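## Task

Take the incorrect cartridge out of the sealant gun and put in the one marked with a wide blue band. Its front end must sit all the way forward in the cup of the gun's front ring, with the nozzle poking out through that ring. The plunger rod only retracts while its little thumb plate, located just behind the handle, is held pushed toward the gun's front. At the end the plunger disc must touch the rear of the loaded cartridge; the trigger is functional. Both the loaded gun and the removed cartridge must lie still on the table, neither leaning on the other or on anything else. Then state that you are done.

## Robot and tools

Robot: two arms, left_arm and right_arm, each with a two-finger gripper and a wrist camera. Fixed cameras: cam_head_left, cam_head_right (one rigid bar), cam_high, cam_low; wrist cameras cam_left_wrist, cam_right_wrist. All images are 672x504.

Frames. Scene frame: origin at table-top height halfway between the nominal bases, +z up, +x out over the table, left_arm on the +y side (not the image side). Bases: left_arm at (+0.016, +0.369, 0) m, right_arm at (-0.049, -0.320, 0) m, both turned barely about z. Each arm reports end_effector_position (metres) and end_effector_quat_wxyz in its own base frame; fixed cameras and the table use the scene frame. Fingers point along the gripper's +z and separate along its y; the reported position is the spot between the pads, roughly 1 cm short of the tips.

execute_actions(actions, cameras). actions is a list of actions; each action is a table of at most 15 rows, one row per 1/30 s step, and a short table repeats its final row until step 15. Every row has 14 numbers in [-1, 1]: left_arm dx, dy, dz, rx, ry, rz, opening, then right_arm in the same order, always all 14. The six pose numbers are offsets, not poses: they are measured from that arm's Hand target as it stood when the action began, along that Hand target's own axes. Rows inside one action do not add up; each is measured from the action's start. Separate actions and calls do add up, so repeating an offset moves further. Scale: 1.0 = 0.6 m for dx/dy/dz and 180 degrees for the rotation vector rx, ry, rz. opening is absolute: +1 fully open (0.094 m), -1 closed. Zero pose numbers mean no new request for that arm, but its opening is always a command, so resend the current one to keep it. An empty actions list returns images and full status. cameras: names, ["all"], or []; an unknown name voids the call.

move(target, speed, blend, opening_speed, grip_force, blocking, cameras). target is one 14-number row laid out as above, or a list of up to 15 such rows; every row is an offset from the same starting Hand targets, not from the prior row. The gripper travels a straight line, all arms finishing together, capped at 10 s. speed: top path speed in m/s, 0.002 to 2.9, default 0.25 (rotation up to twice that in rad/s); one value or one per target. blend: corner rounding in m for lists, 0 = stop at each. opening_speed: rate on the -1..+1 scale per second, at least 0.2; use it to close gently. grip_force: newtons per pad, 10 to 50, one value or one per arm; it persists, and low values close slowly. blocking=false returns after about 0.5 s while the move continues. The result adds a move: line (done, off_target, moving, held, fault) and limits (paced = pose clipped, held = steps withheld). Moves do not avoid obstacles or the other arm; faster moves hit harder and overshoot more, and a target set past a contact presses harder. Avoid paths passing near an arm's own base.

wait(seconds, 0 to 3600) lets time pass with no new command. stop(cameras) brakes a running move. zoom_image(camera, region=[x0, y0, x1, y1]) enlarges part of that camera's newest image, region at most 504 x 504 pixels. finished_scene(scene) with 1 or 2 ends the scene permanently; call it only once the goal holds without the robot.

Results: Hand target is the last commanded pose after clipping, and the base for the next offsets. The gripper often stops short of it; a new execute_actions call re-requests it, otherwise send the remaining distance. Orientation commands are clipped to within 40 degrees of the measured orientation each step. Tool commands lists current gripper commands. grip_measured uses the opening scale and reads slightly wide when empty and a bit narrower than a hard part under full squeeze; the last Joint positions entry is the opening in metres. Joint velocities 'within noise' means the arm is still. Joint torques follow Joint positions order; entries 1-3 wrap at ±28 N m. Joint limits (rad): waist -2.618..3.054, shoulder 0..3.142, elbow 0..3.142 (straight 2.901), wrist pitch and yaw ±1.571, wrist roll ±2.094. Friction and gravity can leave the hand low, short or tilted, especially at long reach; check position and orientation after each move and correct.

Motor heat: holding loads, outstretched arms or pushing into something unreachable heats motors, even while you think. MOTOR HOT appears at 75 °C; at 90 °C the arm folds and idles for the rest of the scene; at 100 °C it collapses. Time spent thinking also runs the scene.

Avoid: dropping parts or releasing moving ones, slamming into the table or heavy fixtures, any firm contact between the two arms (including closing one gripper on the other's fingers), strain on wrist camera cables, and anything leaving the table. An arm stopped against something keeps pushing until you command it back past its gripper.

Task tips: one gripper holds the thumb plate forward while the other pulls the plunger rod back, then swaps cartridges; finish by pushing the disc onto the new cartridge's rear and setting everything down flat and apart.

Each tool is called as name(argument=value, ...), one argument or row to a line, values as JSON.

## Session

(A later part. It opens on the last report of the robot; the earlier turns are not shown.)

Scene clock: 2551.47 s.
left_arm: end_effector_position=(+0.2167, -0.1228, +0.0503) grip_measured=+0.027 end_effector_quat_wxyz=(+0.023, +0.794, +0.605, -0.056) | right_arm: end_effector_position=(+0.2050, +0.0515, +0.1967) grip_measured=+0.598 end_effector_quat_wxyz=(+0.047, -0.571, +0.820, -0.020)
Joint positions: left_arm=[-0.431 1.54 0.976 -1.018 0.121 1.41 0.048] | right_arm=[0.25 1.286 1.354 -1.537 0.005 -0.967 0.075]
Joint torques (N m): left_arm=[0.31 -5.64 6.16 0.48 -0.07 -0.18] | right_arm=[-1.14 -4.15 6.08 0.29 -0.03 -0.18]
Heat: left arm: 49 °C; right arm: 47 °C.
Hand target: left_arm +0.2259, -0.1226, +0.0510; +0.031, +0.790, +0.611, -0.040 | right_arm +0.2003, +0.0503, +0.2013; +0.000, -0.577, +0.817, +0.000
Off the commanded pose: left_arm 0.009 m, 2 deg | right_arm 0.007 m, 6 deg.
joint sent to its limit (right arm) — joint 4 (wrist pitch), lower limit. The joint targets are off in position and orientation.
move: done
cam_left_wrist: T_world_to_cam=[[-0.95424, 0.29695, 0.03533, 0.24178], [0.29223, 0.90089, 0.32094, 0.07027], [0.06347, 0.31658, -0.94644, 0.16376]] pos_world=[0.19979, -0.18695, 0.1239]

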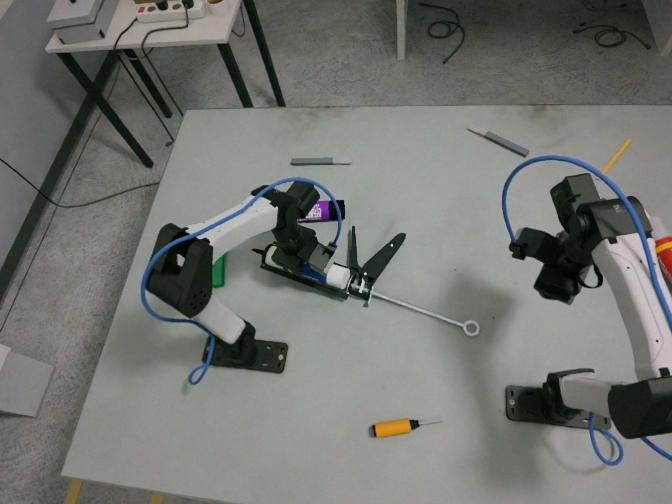

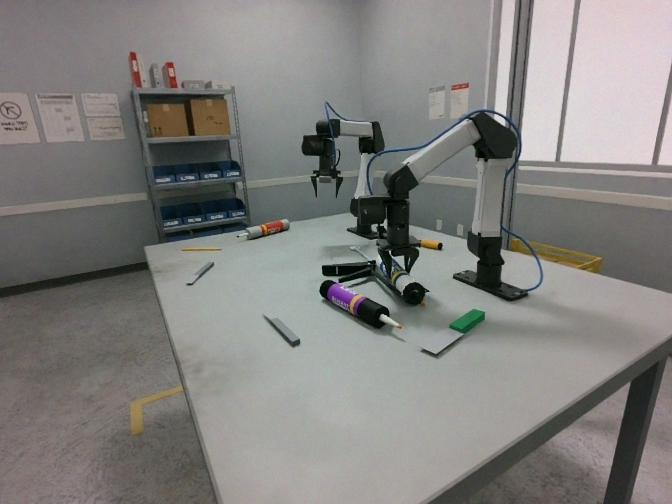

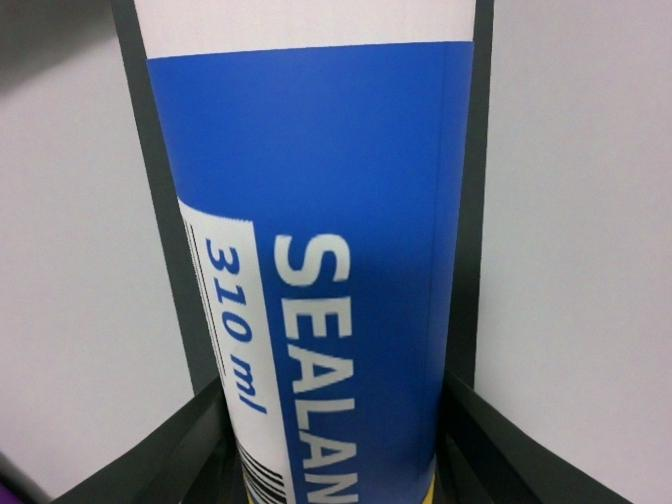

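execute_actions(
  actions=[],
  cameras=["cam_head_right","cam_low","cam_left_wrist"],
)

zoom_image(
  camera="cam_low",
  region=[340, 220, 540, 370],
)

zoom_image(
  camera="cam_head_right",
  region=[240, 190, 500, 370],
)

Scene clock: 2608.87 s.
left_arm: end_effector_position=(+0.2167, -0.1228, +0.0503) grip_measured=+0.027 end_effector_quat_wxyz=(+0.023, +0.794, +0.605, -0.056) | right_arm: end_effector_position=(+0.2050, +0.0515, +0.1967) grip_measured=+0.598 end_effector_quat_wxyz=(+0.047, -0.571, +0.820, -0.020)
Joint positions: left_arm=[-0.431 1.54 0.976 -1.018 0.121 1.41 0.048] | right_arm=[0.25 1.286 1.354 -1.537 0.005 -0.967 0.075]
Joint velocities: within noise
Joint torques (N m): left_arm=[0.31 -5.64 6.05 0.49 -0.1 -0.14] | right_arm=[-0.94 -4.26 6.27 0.28 -0.06 -0.16]
Heat: left arm: 45 °C; right arm: 47 °C.
Hand target: left_arm +0.2259, -0.1226, +0.0510; +0.031, +0.790, +0.611, -0.040 | right_arm +0.2003, +0.0503, +0.2013; +0.000, -0.577, +0.817, +0.000
Tool commands: left_gripper/opening=-0.1 right_gripper/opening=+0.6
Off the commanded pose: left_arm 0.009 m, 2 deg | right_arm 0.007 m, 6 deg.
camera_calibration:
cam_left_wrist: T_world_to_cam=[[-0.95424, 0.29695, 0.03533, 0.24178], [0.29223, 0.90089, 0.32094, 0.07027], [0.06347, 0.31658, -0.94644, 0.16376]] pos_world=[0.19979, -0.18695, 0.1239]
Images, in order (width x height): cam_head_right 672x504, cam_low 672x504, cam_left_wrist 672x504.

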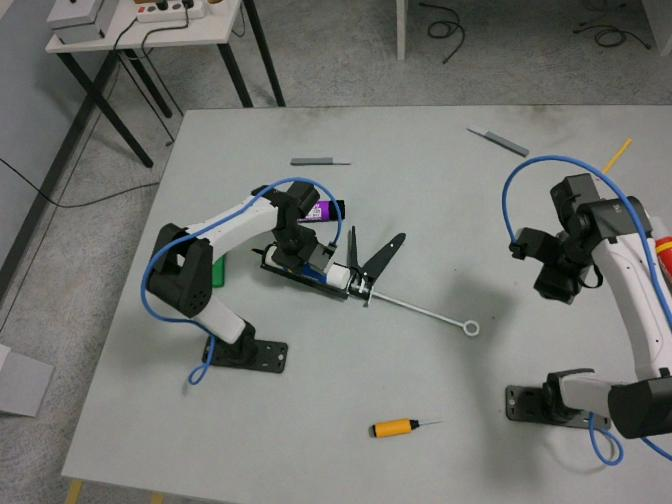

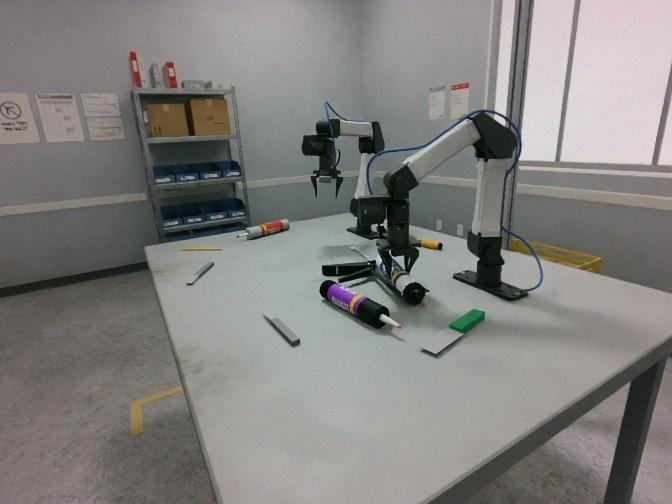

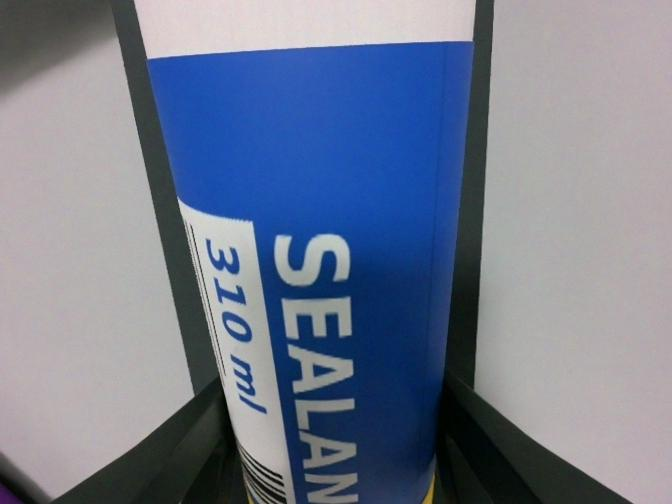

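Scaled by 2.520 from the camera's image (finer frame: 960x720).

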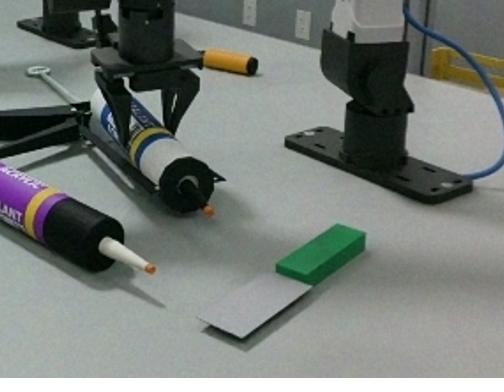

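Scaled by 1.938 from the camera's image (finer frame: 960x720).

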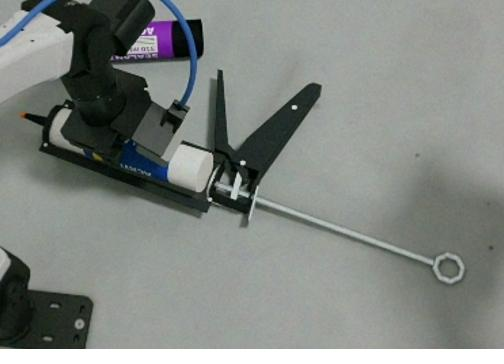

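move(
  target=[0.004,0,0.024,0,0.028,0,-0.1,0,0,0,0,0,0,0.6],
  speed=0.04,
  cameras=["cam_head_right","cam_low","cam_left_wrist"],
)

zoom_image(
  camera="cam_low",
  region=[370, 240, 450, 310],
)

zoom_image(
  camera="cam_head_right",
  region=[250, 210, 400, 320],
)

Scene clock: 2625.93 s.
left_arm: end_effector_position=(+0.2171, -0.1209, +0.0362) grip_measured=+0.027 end_effector_quat_wxyz=(-0.004, +0.796, +0.605, -0.021) | right_arm: end_effector_position=(+0.2050, +0.0515, +0.1967) grip_measured=+0.598 end_effector_quat_wxyz=(+0.047, -0.571, +0.820, -0.020)
Joint positions: left_arm=[-0.485 1.572 0.953 -0.976 0.034 1.356 0.048] | right_arm=[0.25 1.286 1.354 -1.537 0.005 -0.967 0.075]
Joint torques (N m): left_arm=[0.14 -5.89 6.12 0.49 -0.07 -0.14] | right_arm=[-1.35 -4.23 6.15 0.35 -0.05 -0.15]
Heat: left arm: 45 °C; right arm: 47 °C.
Hand target: left_arm +0.2262, -0.1217, +0.0364; +0.004, +0.791, +0.611, -0.005 | right_arm +0.2003, +0.0503, +0.2013; +0.000, -0.577, +0.817, +0.000
Off the commanded pose: left_arm 0.009 m, 2 deg | right_arm 0.007 m, 6 deg.
joint sent to its limit (right arm) — joint 4 (wrist pitch), lower limit. The joint targets are off in position and orientation.
move: done
cam_left_wrist: T_world_to_cam=[[-0.95458, 0.29535, 0.03925, 0.2418], [0.28543, 0.86875, 0.40473, 0.06758], [0.08544, 0.39755, -0.9136, 0.15366]] pos_world=[0.1984, -0.19121, 0.10354]

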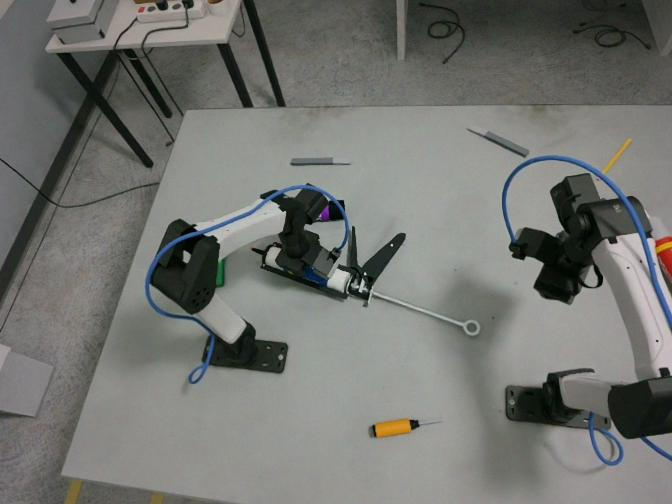

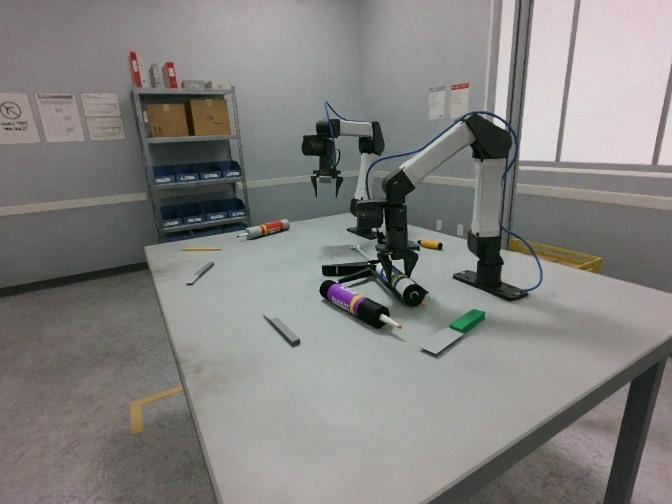

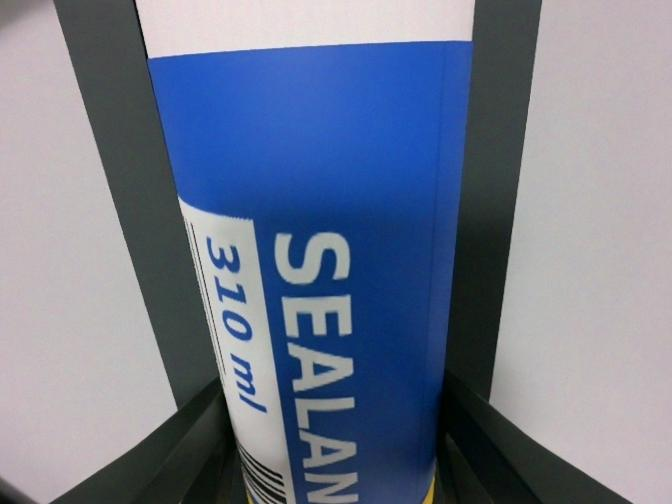

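Scaled by 6.300 from the camera's image (finer frame: 960x720).

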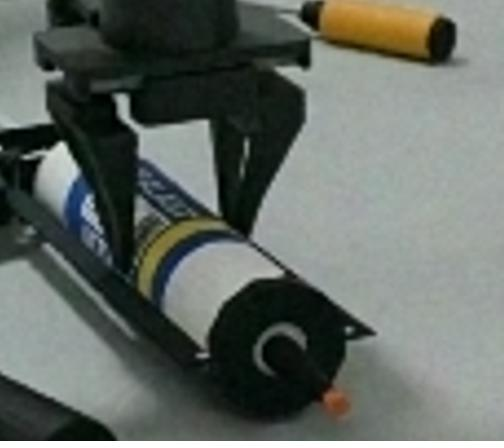

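Scaled by 3.360 from the camera's image (finer frame: 960x720).

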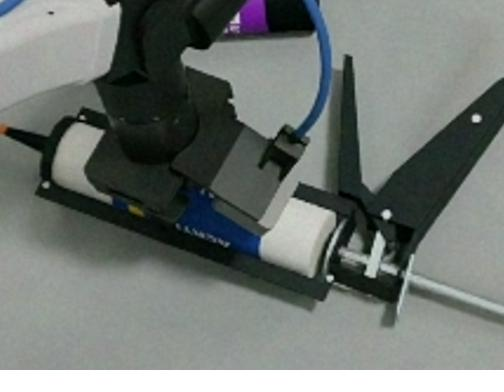

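move(
  target=[0.03,0,0.004,0,0.005,0,-0.1,0,0,0,0,0,0,0.6],
  speed=0.04,
  cameras=["cam_head_right","cam_low"],
)

zoom_image(
  camera="cam_low",
  region=[370, 240, 450, 310],
)

zoom_image(
  camera="cam_head_right",
  region=[250, 210, 400, 320],
)

Scene clock: 2637.00 s.
left_arm: end_effector_position=(+0.2216, -0.1128, +0.0337) grip_measured=+0.027 end_effector_quat_wxyz=(-0.001, +0.791, +0.611, -0.020) | right_arm: end_effector_position=(+0.2050, +0.0515, +0.1967) grip_measured=+0.598 end_effector_quat_wxyz=(+0.047, -0.571, +0.820, -0.020)
Joint positions: left_arm=[-0.446 1.572 0.942 -0.961 0.035 1.381 0.048] | right_arm=[0.25 1.286 1.354 -1.537 0.005 -0.967 0.075]
Joint torques (N m): left_arm=[1.68 -6.39 5.34 0.46 -0.2 0.3] | right_arm=[-1.13 -4.36 6.05 0.28 -0.03 -0.21]
Heat: left arm: 44 °C; right arm: 47 °C.
Hand target: left_arm +0.2307, -0.1043, +0.0338; -0.001, +0.791, +0.611, +0.001 | right_arm +0.2003, +0.0503, +0.2013; +0.000, -0.577, +0.817, +0.000
Off the commanded pose: left_arm 0.012 m, 2 deg | right_arm 0.007 m, 6 deg.
joint sent to its limit (right arm) — joint 4 (wrist pitch), lower limit. The joint targets are off in position and orientation.
move: off_target (left_arm)

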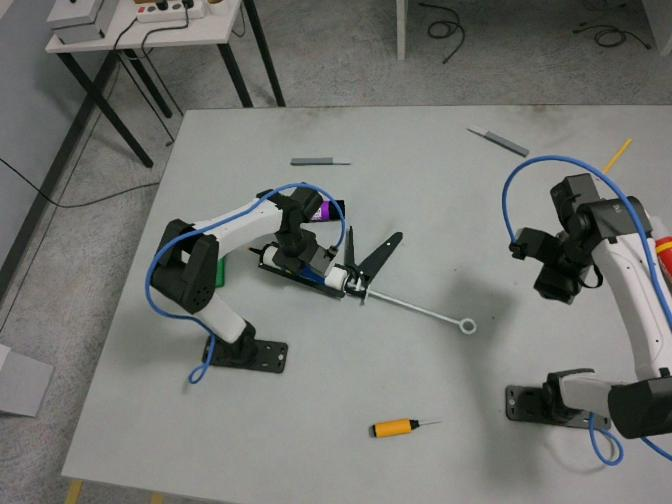

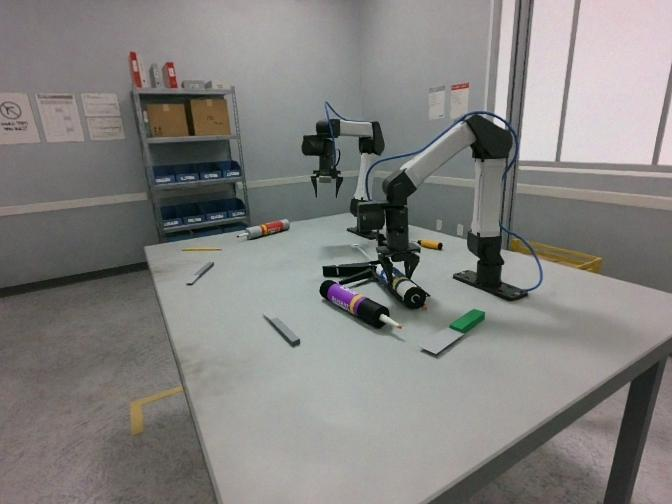

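Scaled by 6.300 from the camera's image (finer frame: 960x720).

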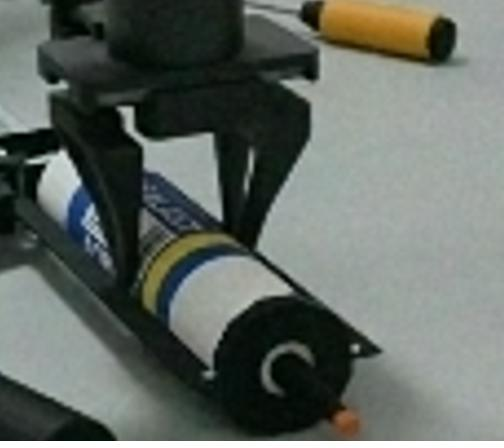

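Scaled by 3.360 from the camera's image (finer frame: 960x720).

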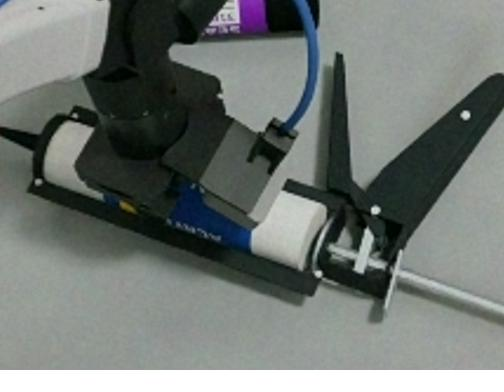

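move(
  target=[
    [-0.012,-0.006,0,0,0,0,-0.1,0,0,0,0,0,0,0.6],
    [-0.012,-0.006,0,0,0,0,0.35,0,0,0,0,0,0,0.6],
    [-0.012,-0.006,-0.03,0,0,0,0.35,0,0,0,0,0,0,0.6],
    [-0.012,-0.006,-0.2,0,0,0,0.35,0,0,0,0,0,0,0.6],
  ],
  speed=[0.05,0.05,0.05,0.15],
  opening_speed=0.5,
  cameras=["cam_head_right","cam_low","cam_left_wrist"],
)

zoom_image(
  camera="cam_low",
  region=[340, 230, 450, 320],
)

zoom_image(
  camera="cam_head_right",
  region=[240, 190, 500, 370],
)

Scene clock: 2654.43 s.
left_arm: end_effector_position=(+0.2241, -0.1115, +0.1421) grip_measured=+0.347 end_effector_quat_wxyz=(-0.009, +0.793, +0.610, -0.009) | right_arm: end_effector_position=(+0.2050, +0.0515, +0.1967) grip_measured=+0.598 end_effector_quat_wxyz=(+0.047, -0.571, +0.820, -0.020)
Joint positions: left_arm=[-0.455 1.511 1.322 -1.406 0.009 1.375 0.063] | right_arm=[0.25 1.286 1.354 -1.537 0.005 -0.967 0.075]
Joint torques (N m): left_arm=[-0.1 -7.3 8.46 0 -0.08 -0.04] | right_arm=[-1.03 -4.26 6.11 0.28 -0.07 -0.18]
Heat: left arm: 45 °C; right arm: 46 °C.
Hand target: left_arm +0.2253, -0.1106, +0.1537; -0.001, +0.791, +0.611, +0.001 | right_arm +0.2003, +0.0503, +0.2013; +0.000, -0.577, +0.817, +0.000
Off the commanded pose: left_arm 0.012 m, 2 deg | right_arm 0.007 m, 6 deg.
joint sent to its limit (right arm) — joint 4 (wrist pitch), lower limit. The joint targets are off in position and orientation.
move: off_target (left_arm)
cam_left_wrist: T_world_to_cam=[[-0.95797, 0.28493, 0.03318, 0.24196], [0.27144, 0.86298, 0.42614, 0.01406], [0.09279, 0.41723, -0.90405, 0.24526]] pos_world=[0.20522, -0.18341, 0.2077]

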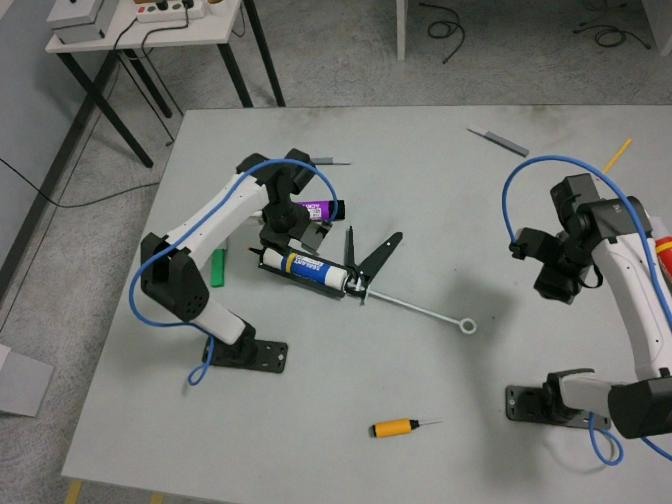

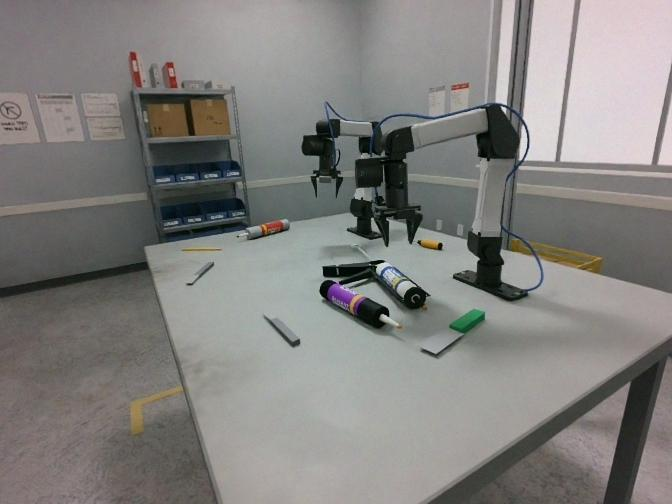

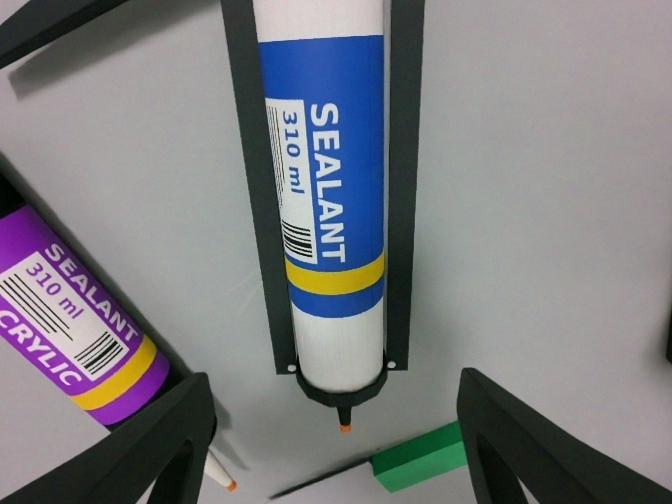

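Scaled by 4.582 from the camera's image (finer frame: 960x720).

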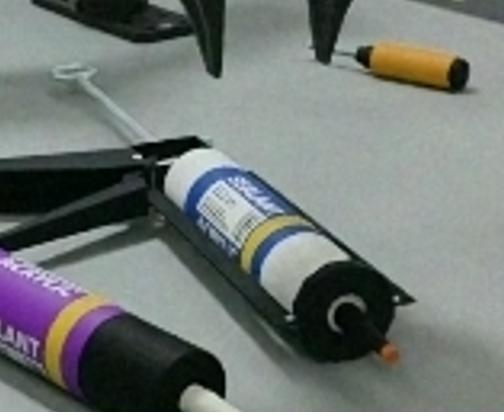

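Scaled by 1.938 from the camera's image (finer frame: 960x720).

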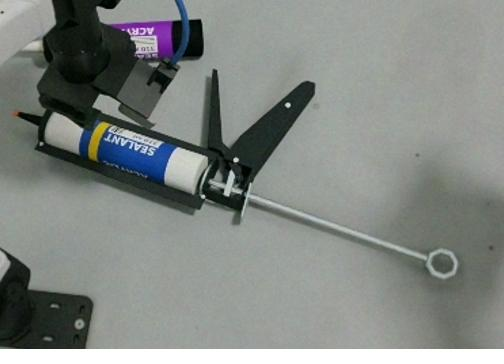

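move(
  target=[0,0,0,0,0,0,0.35,-0.107,0.137,0.152,-0.0074,-0.2211,-0.0207,0.3],
  speed=0.2,
  cameras=["cam_head_right","cam_right_wrist"],
)

Scene clock: 2682.43 s.
left_arm: end_effector_position=(+0.2241, -0.1115, +0.1421) grip_measured=+0.347 end_effector_quat_wxyz=(-0.009, +0.793, +0.610, -0.009) | right_arm: end_effector_position=(+0.1378, +0.1295, +0.1025) grip_measured=+0.302 end_effector_quat_wxyz=(+0.244, -0.564, +0.763, +0.200)
Joint positions: left_arm=[-0.455 1.511 1.322 -1.406 0.009 1.375 0.063] | right_arm=[0.248 0.813 0.598 -1.012 -0.555 -0.925 0.061]
Joint torques (N m): left_arm=[-0.36 -7.36 8.49 0.02 -0.04 -0.03] | right_arm=[0.61 -0.57 6.3 1.32 -0.55 0.06]
Heat: left arm: 46 °C; right arm: 46 °C.
Hand target: left_arm +0.2253, -0.1106, +0.1537; -0.001, +0.791, +0.611, +0.001 | right_arm +0.1442, +0.1384, +0.1101; +0.272, -0.568, +0.749, +0.206
Off the commanded pose: left_arm 0.012 m, 2 deg | right_arm 0.013 m, 4 deg.
move: off_target (right_arm)
cam_right_wrist: T_world_to_cam=[[0.9551, -0.29279, -0.04538, -0.08907], [-0.29582, -0.93383, -0.20112, 0.21913], [0.01651, 0.20552, -0.97852, 0.15574]] pos_world=[0.14733, 0.14654, 0.19243]

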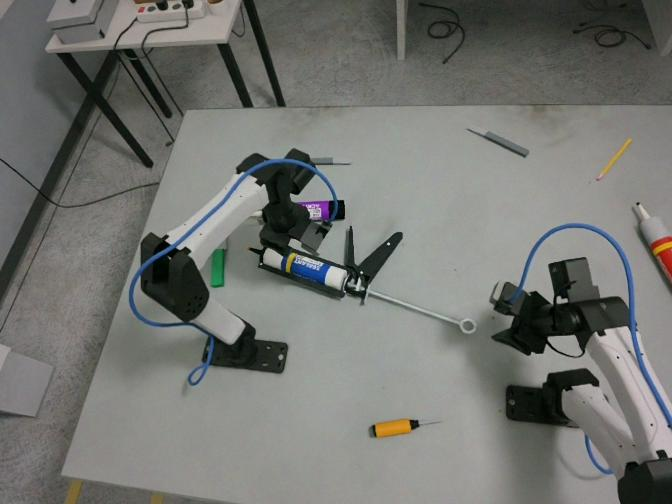

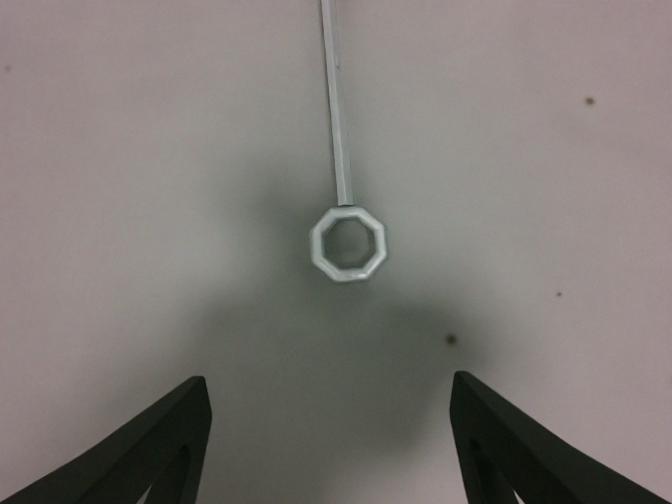

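move(
  target=[0,0,0,0,0,0,0.35,0.039,0.001,0.094,0,0,0,0.3],
  speed=0.1,
  cameras=["cam_right_wrist"],
)

Scene clock: 2701.17 s.
left_arm: end_effector_position=(+0.2241, -0.1115, +0.1421) grip_measured=+0.347 end_effector_quat_wxyz=(-0.009, +0.793, +0.610, -0.009) | right_arm: end_effector_position=(+0.1388, +0.1515, +0.0481) grip_measured=+0.302 end_effector_quat_wxyz=(+0.250, -0.566, +0.756, +0.214)
Joint positions: left_arm=[-0.455 1.511 1.322 -1.406 0.009 1.375 0.063] | right_arm=[0.379 0.869 0.375 -0.656 -0.54 -0.789 0.061]
Joint torques (N m): left_arm=[-0.12 -7.25 8.57 0.01 -0.08 -0.06] | right_arm=[0.61 -0.05 6.39 1.47 -0.18 0.04]
Heat: left arm: 46 °C; right arm: 47 °C.
Hand target: left_arm +0.2253, -0.1106, +0.1537; -0.001, +0.791, +0.611, +0.001 | right_arm +0.1485, +0.1560, +0.0519; +0.272, -0.568, +0.749, +0.206
Off the commanded pose: left_arm 0.012 m, 2 deg | right_arm 0.011 m, 3 deg.
move: off_target (right_arm)
cam_right_wrist: T_world_to_cam=[[0.95969, -0.27539, -0.05608, -0.0888], [-0.28084, -0.93217, -0.22845, 0.22786], [0.01064, 0.235, -0.97194, 0.094]] pos_world=[0.14821, 0.16586, 0.13844]

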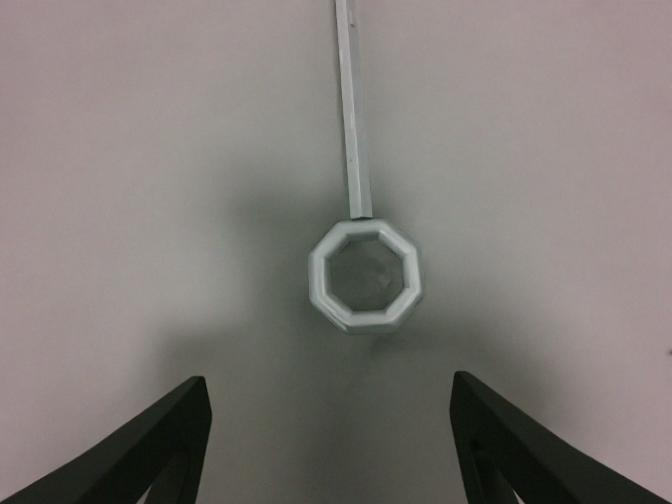

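move(
  target=[
    [0,0,0,0,0,0,0.35,-0.006,-0.010,0.04,0,0,0,0.3],
    [0,0,0,0,0,0,0.35,-0.006,-0.010,0.083,0,0,0,0.3],
  ],
  speed=0.06,
  cameras=["cam_right_wrist","cam_low"],
)

Scene clock: 2721.13 s.
left_arm: end_effector_position=(+0.2241, -0.1115, +0.1421) grip_measured=+0.347 end_effector_quat_wxyz=(-0.009, +0.793, +0.610, -0.009) | right_arm: end_effector_position=(+0.1569, +0.1849, +0.0150) grip_measured=+0.302 end_effector_quat_wxyz=(+0.258, -0.573, +0.748, +0.213)
Joint positions: left_arm=[-0.455 1.511 1.322 -1.406 0.009 1.375 0.063] | right_arm=[0.534 1.122 0.309 -0.248 -0.474 -0.647 0.061]
Joint torques (N m): left_arm=[-0.24 -7.34 8.44 0.01 -0.04 -0.03] | right_arm=[0.62 -1.01 5.48 1.53 -0.07 0.07]
Heat: left arm: 46 °C; right arm: 47 °C.
Hand target: left_arm +0.2253, -0.1106, +0.1537; -0.001, +0.791, +0.611, +0.001 | right_arm +0.1636, +0.1878, +0.0159; +0.272, -0.568, +0.749, +0.206
Off the commanded pose: left_arm 0.012 m, 2 deg | right_arm 0.007 m, 2 deg.
move: done
cam_right_wrist: T_world_to_cam=[[0.96465, -0.26067, -0.03871, -0.10262], [-0.26222, -0.93487, -0.23928, 0.2544], [0.02619, 0.24097, -0.97018, 0.05023]] pos_world=[0.16439, 0.19898, 0.10563]
Images, in order (width x height): cam_low 672x504, cam_right_wrist 672x504.

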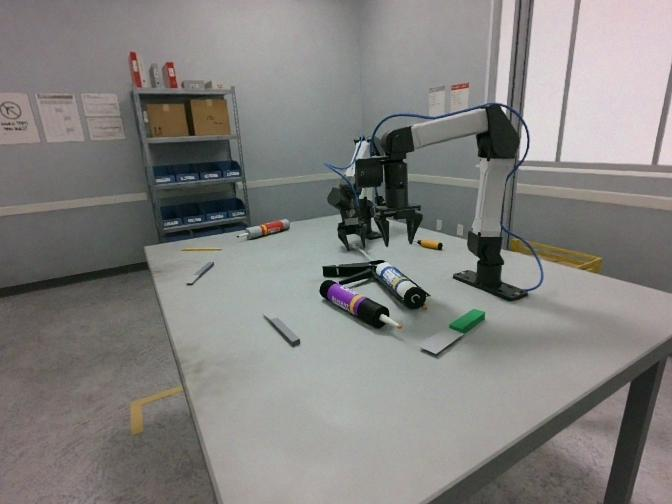

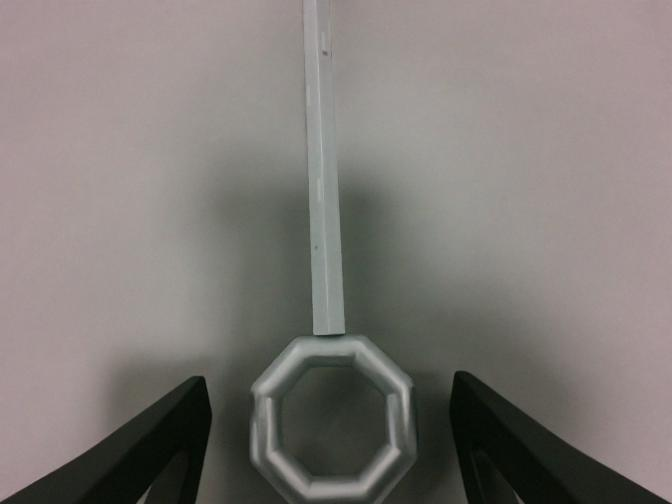

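move(
  target=[0,0,0,0,0,0,0.35,0,0,0,0,0,0,-0.4],
  opening_speed=0.8,
)

move(
  target=[0,0,0,0,0,0,0.35,-0.0135,0,0.0115,0,0,0,-0.4],
  speed=0.04,
  cameras=["cam_right_wrist","cam_head_right","cam_low","cam_left_wrist"],
)

zoom_image(
  camera="cam_head_right",
  region=[240, 230, 390, 320],
)

zoom_image(
  camera="cam_low",
  region=[360, 240, 450, 320],
)

Scene clock: 2736.93 s.
left_arm: end_effector_position=(+0.2241, -0.1115, +0.1421) grip_measured=+0.347 end_effector_quat_wxyz=(-0.009, +0.793, +0.610, -0.009) | right_arm: end_effector_position=(+0.1589, +0.1846, +0.0145) grip_measured=-0.217 end_effector_quat_wxyz=(+0.260, -0.573, +0.749, +0.208)
Joint positions: left_arm=[-0.455 1.511 1.322 -1.406 0.009 1.375 0.063] | right_arm=[0.535 1.125 0.309 -0.241 -0.463 -0.646 0.037]
Joint torques (N m): left_arm=[-0.09 -7.34 8.5 0.03 -0.09 -0.04] | right_arm=[0.84 -1.39 5.39 1.57 -0.09 0.07]
Heat: left arm: 47 °C; right arm: 47 °C.
Hand target: left_arm +0.2253, -0.1106, +0.1537; -0.001, +0.791, +0.611, +0.001 | right_arm +0.1636, +0.1878, +0.0159; +0.272, -0.568, +0.749, +0.206
Off the commanded pose: left_arm 0.012 m, 2 deg | right_arm 0.006 m, 1 deg.
move: done

Scene clock: 2738.10 s.
left_arm: end_effector_position=(+0.2241, -0.1115, +0.1421) grip_measured=+0.347 end_effector_quat_wxyz=(-0.009, +0.793, +0.610, -0.009) | right_arm: end_effector_position=(+0.1598, +0.1908, +0.0134) grip_measured=-0.217 end_effector_quat_wxyz=(+0.261, -0.571, +0.749, +0.210)
Joint positions: left_arm=[-0.455 1.511 1.322 -1.406 0.009 1.375 0.063] | right_arm=[0.563 1.149 0.311 -0.202 -0.452 -0.615 0.037]
Joint torques (N m): left_arm=[-0.21 -7.31 8.53 0.05 -0.07 -0.05] | right_arm=[1.29 0.24 6.71 1.59 0.03 0.2]
Heat: left arm: 47 °C; right arm: 47 °C.
Hand target: left_arm +0.2253, -0.1106, +0.1537; -0.001, +0.791, +0.611, +0.001 | right_arm +0.1665, +0.1981, +0.0158; +0.272, -0.568, +0.749, +0.206
Off the commanded pose: left_arm 0.012 m, 2 deg | right_arm 0.010 m, 1 deg.
move: done
cam_left_wrist: T_world_to_cam=[[-0.95797, 0.28493, 0.03318, 0.24196], [0.27144, 0.86298, 0.42614, 0.01406], [0.09279, 0.41723, -0.90405, 0.24526]] pos_world=[0.20522, -0.18341, 0.2077]
cam_right_wrist: T_world_to_cam=[[0.9632, -0.26691, -0.03179, -0.10262], [-0.26657, -0.93336, -0.24036, 0.26058], [0.03448, 0.23998, -0.97016, 0.04603]] pos_world=[0.16672, 0.20478, 0.10403]
Images, in order (width x height): cam_head_right 672x504, cam_low 672x504, cam_left_wrist 672x504, cam_right_wrist 672x504.

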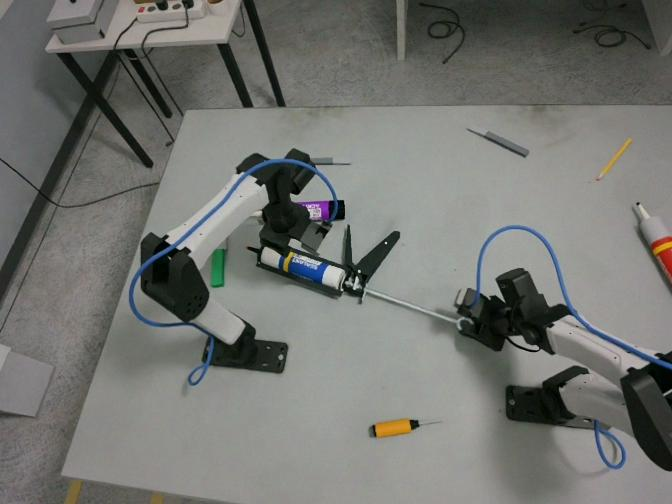

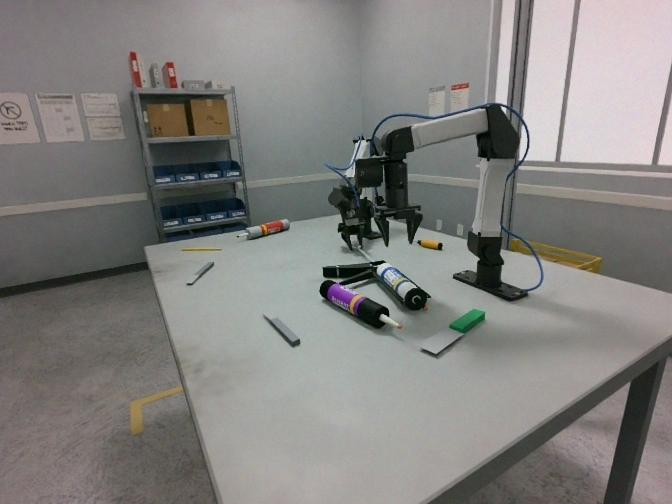

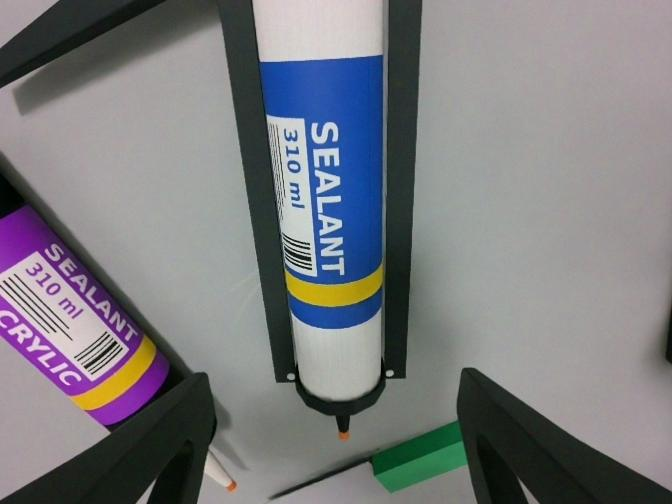

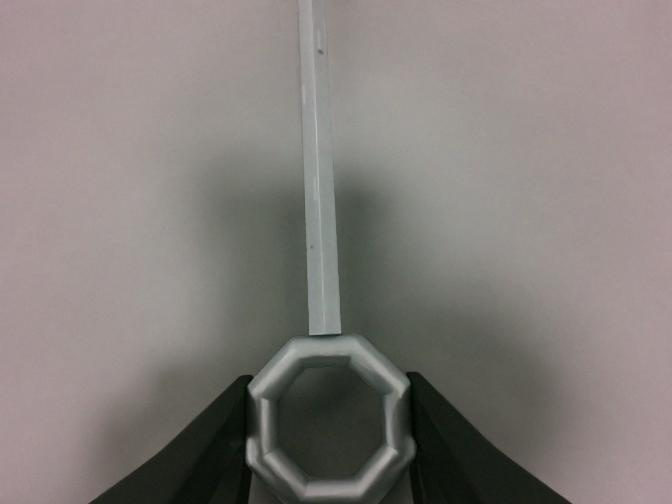

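Scaled by 3.360 from the camera's image (finer frame: 960x720).

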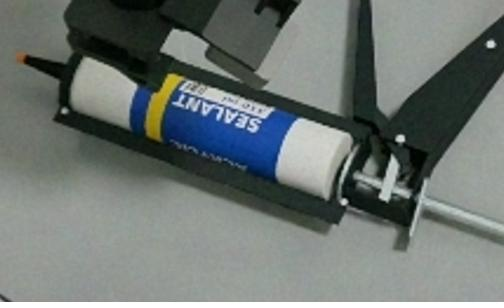

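Scaled by 5.600 from the camera's image (finer frame: 960x720).

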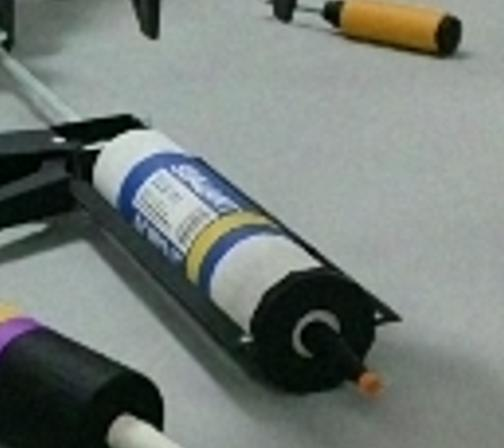

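execute_actions(
  actions=[],
)

zoom_image(
  camera="cam_head_right",
  region=[320, 250, 380, 310],
)

zoom_image(
  camera="cam_head_left",
  region=[300, 200, 500, 350],
)

zoom_image(
  camera="cam_high",
  region=[150, 100, 350, 250],
)

Scene clock: 2756.07 s.
left_arm: end_effector_position=(+0.2241, -0.1115, +0.1421) grip_measured=+0.347 end_effector_quat_wxyz=(-0.009, +0.793, +0.610, -0.009) | right_arm: end_effector_position=(+0.1598, +0.1908, +0.0134) grip_measured=-0.217 end_effector_quat_wxyz=(+0.261, -0.571, +0.749, +0.210)
Joint positions: left_arm=[-0.455 1.511 1.322 -1.406 0.009 1.375 0.063] | right_arm=[0.563 1.149 0.311 -0.202 -0.452 -0.615 0.037]
Joint velocities: within noise
Joint torques (N m): left_arm=[-0.13 -7.47 8.5 0.03 -0.07 -0.04] | right_arm=[1.51 0.1 6.64 1.59 0.01 0.19]
Heat: left arm: 47 °C; right arm: 46 °C.
Hand target: left_arm +0.2253, -0.1106, +0.1537; -0.001, +0.791, +0.611, +0.001 | right_arm +0.1665, +0.1981, +0.0158; +0.272, -0.568, +0.749, +0.206
Tool commands: left_gripper/opening=+0.35 right_gripper/opening=-0.4
Off the commanded pose: left_arm 0.012 m, 2 deg | right_arm 0.010 m, 1 deg.
camera_calibration:
cam_left_wrist: T_world_to_cam=[[-0.95797, 0.28493, 0.03318, 0.24196], [0.27144, 0.86298, 0.42614, 0.01406], [0.09279, 0.41723, -0.90405, 0.24526]] pos_world=[0.20522, -0.18341, 0.2077]
cam_right_wrist: T_world_to_cam=[[0.9632, -0.26691, -0.03179, -0.10262], [-0.26657, -0.93336, -0.24036, 0.26058], [0.03448, 0.23998, -0.97016, 0.04603]] pos_world=[0.16672, 0.20478, 0.10403]

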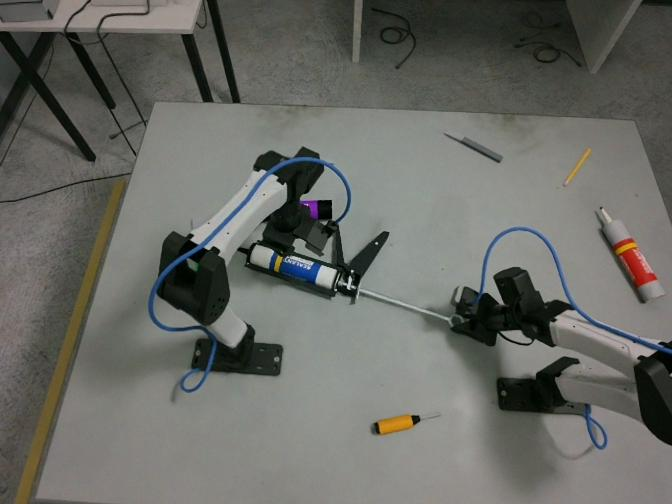

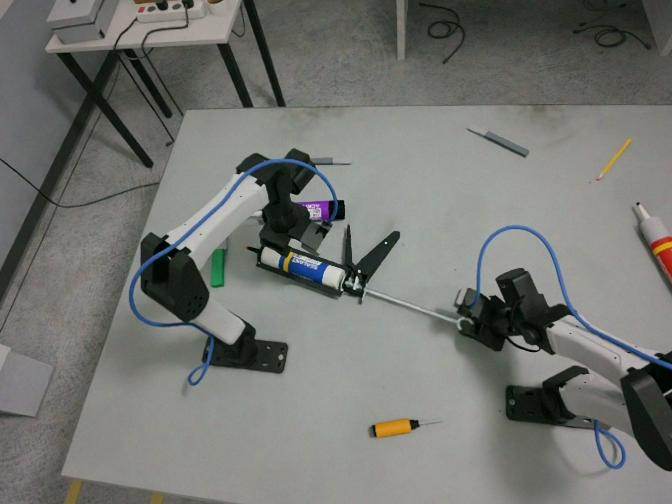

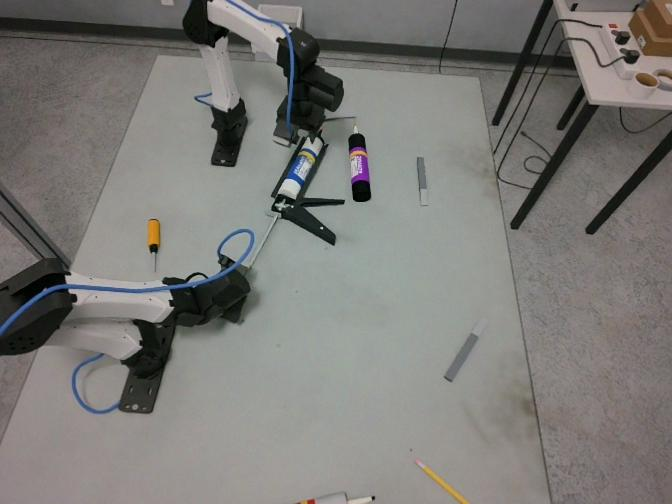

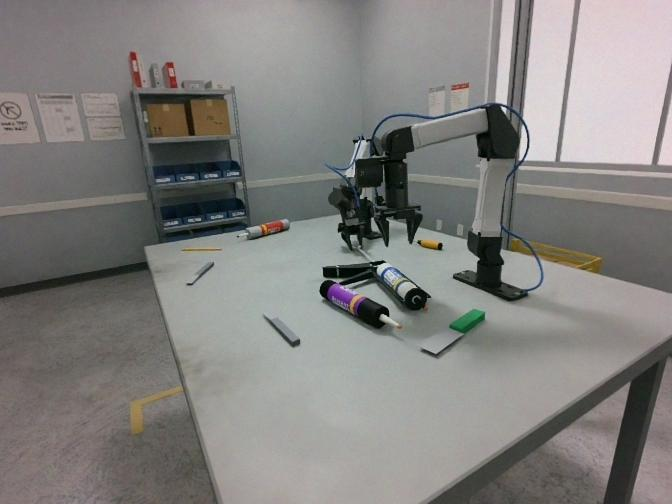

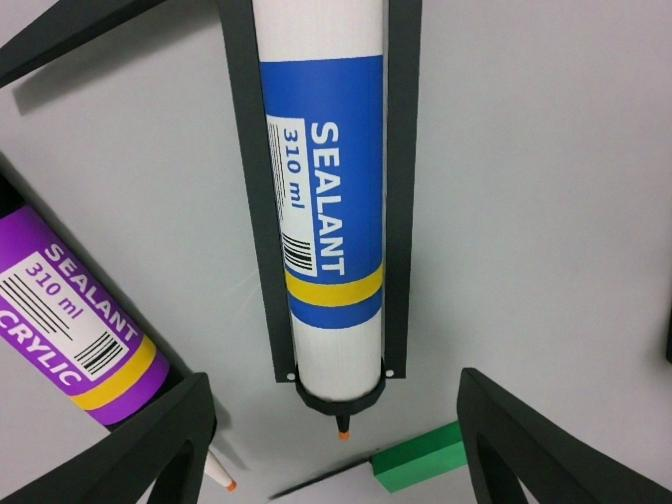

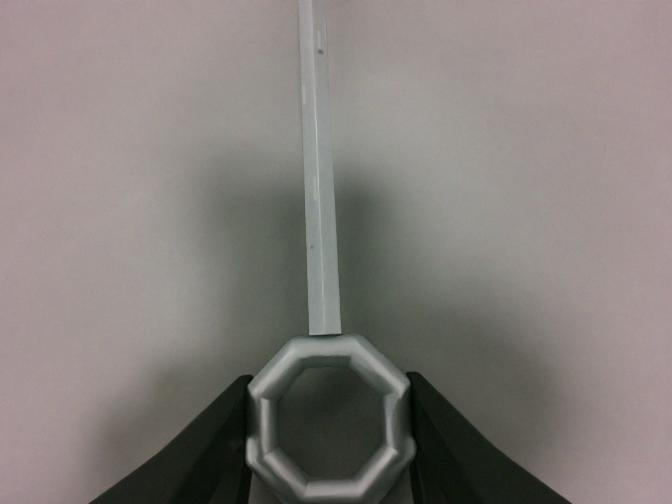

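Scaled by 8.400 from the camera's image (finer frame: 960x720).

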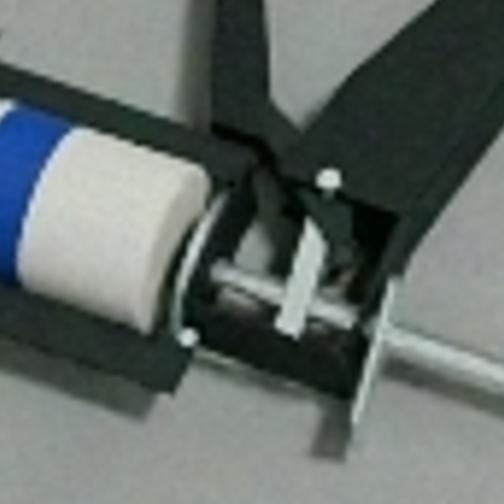

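Scaled by 2.520 from the camera's image (finer frame: 960x720).

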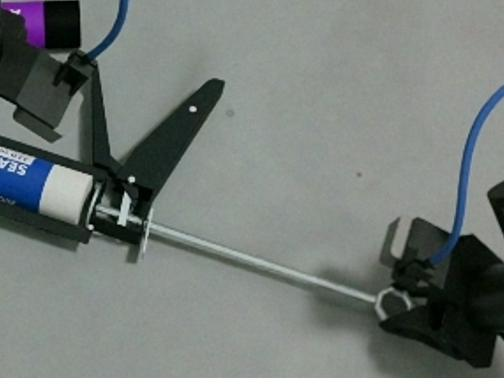

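Scaled by 2.520 from the camera's image (finer frame: 960x720).

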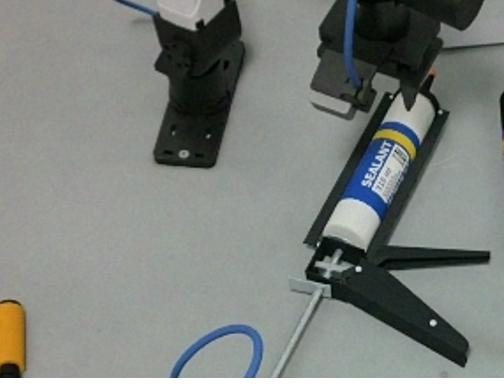

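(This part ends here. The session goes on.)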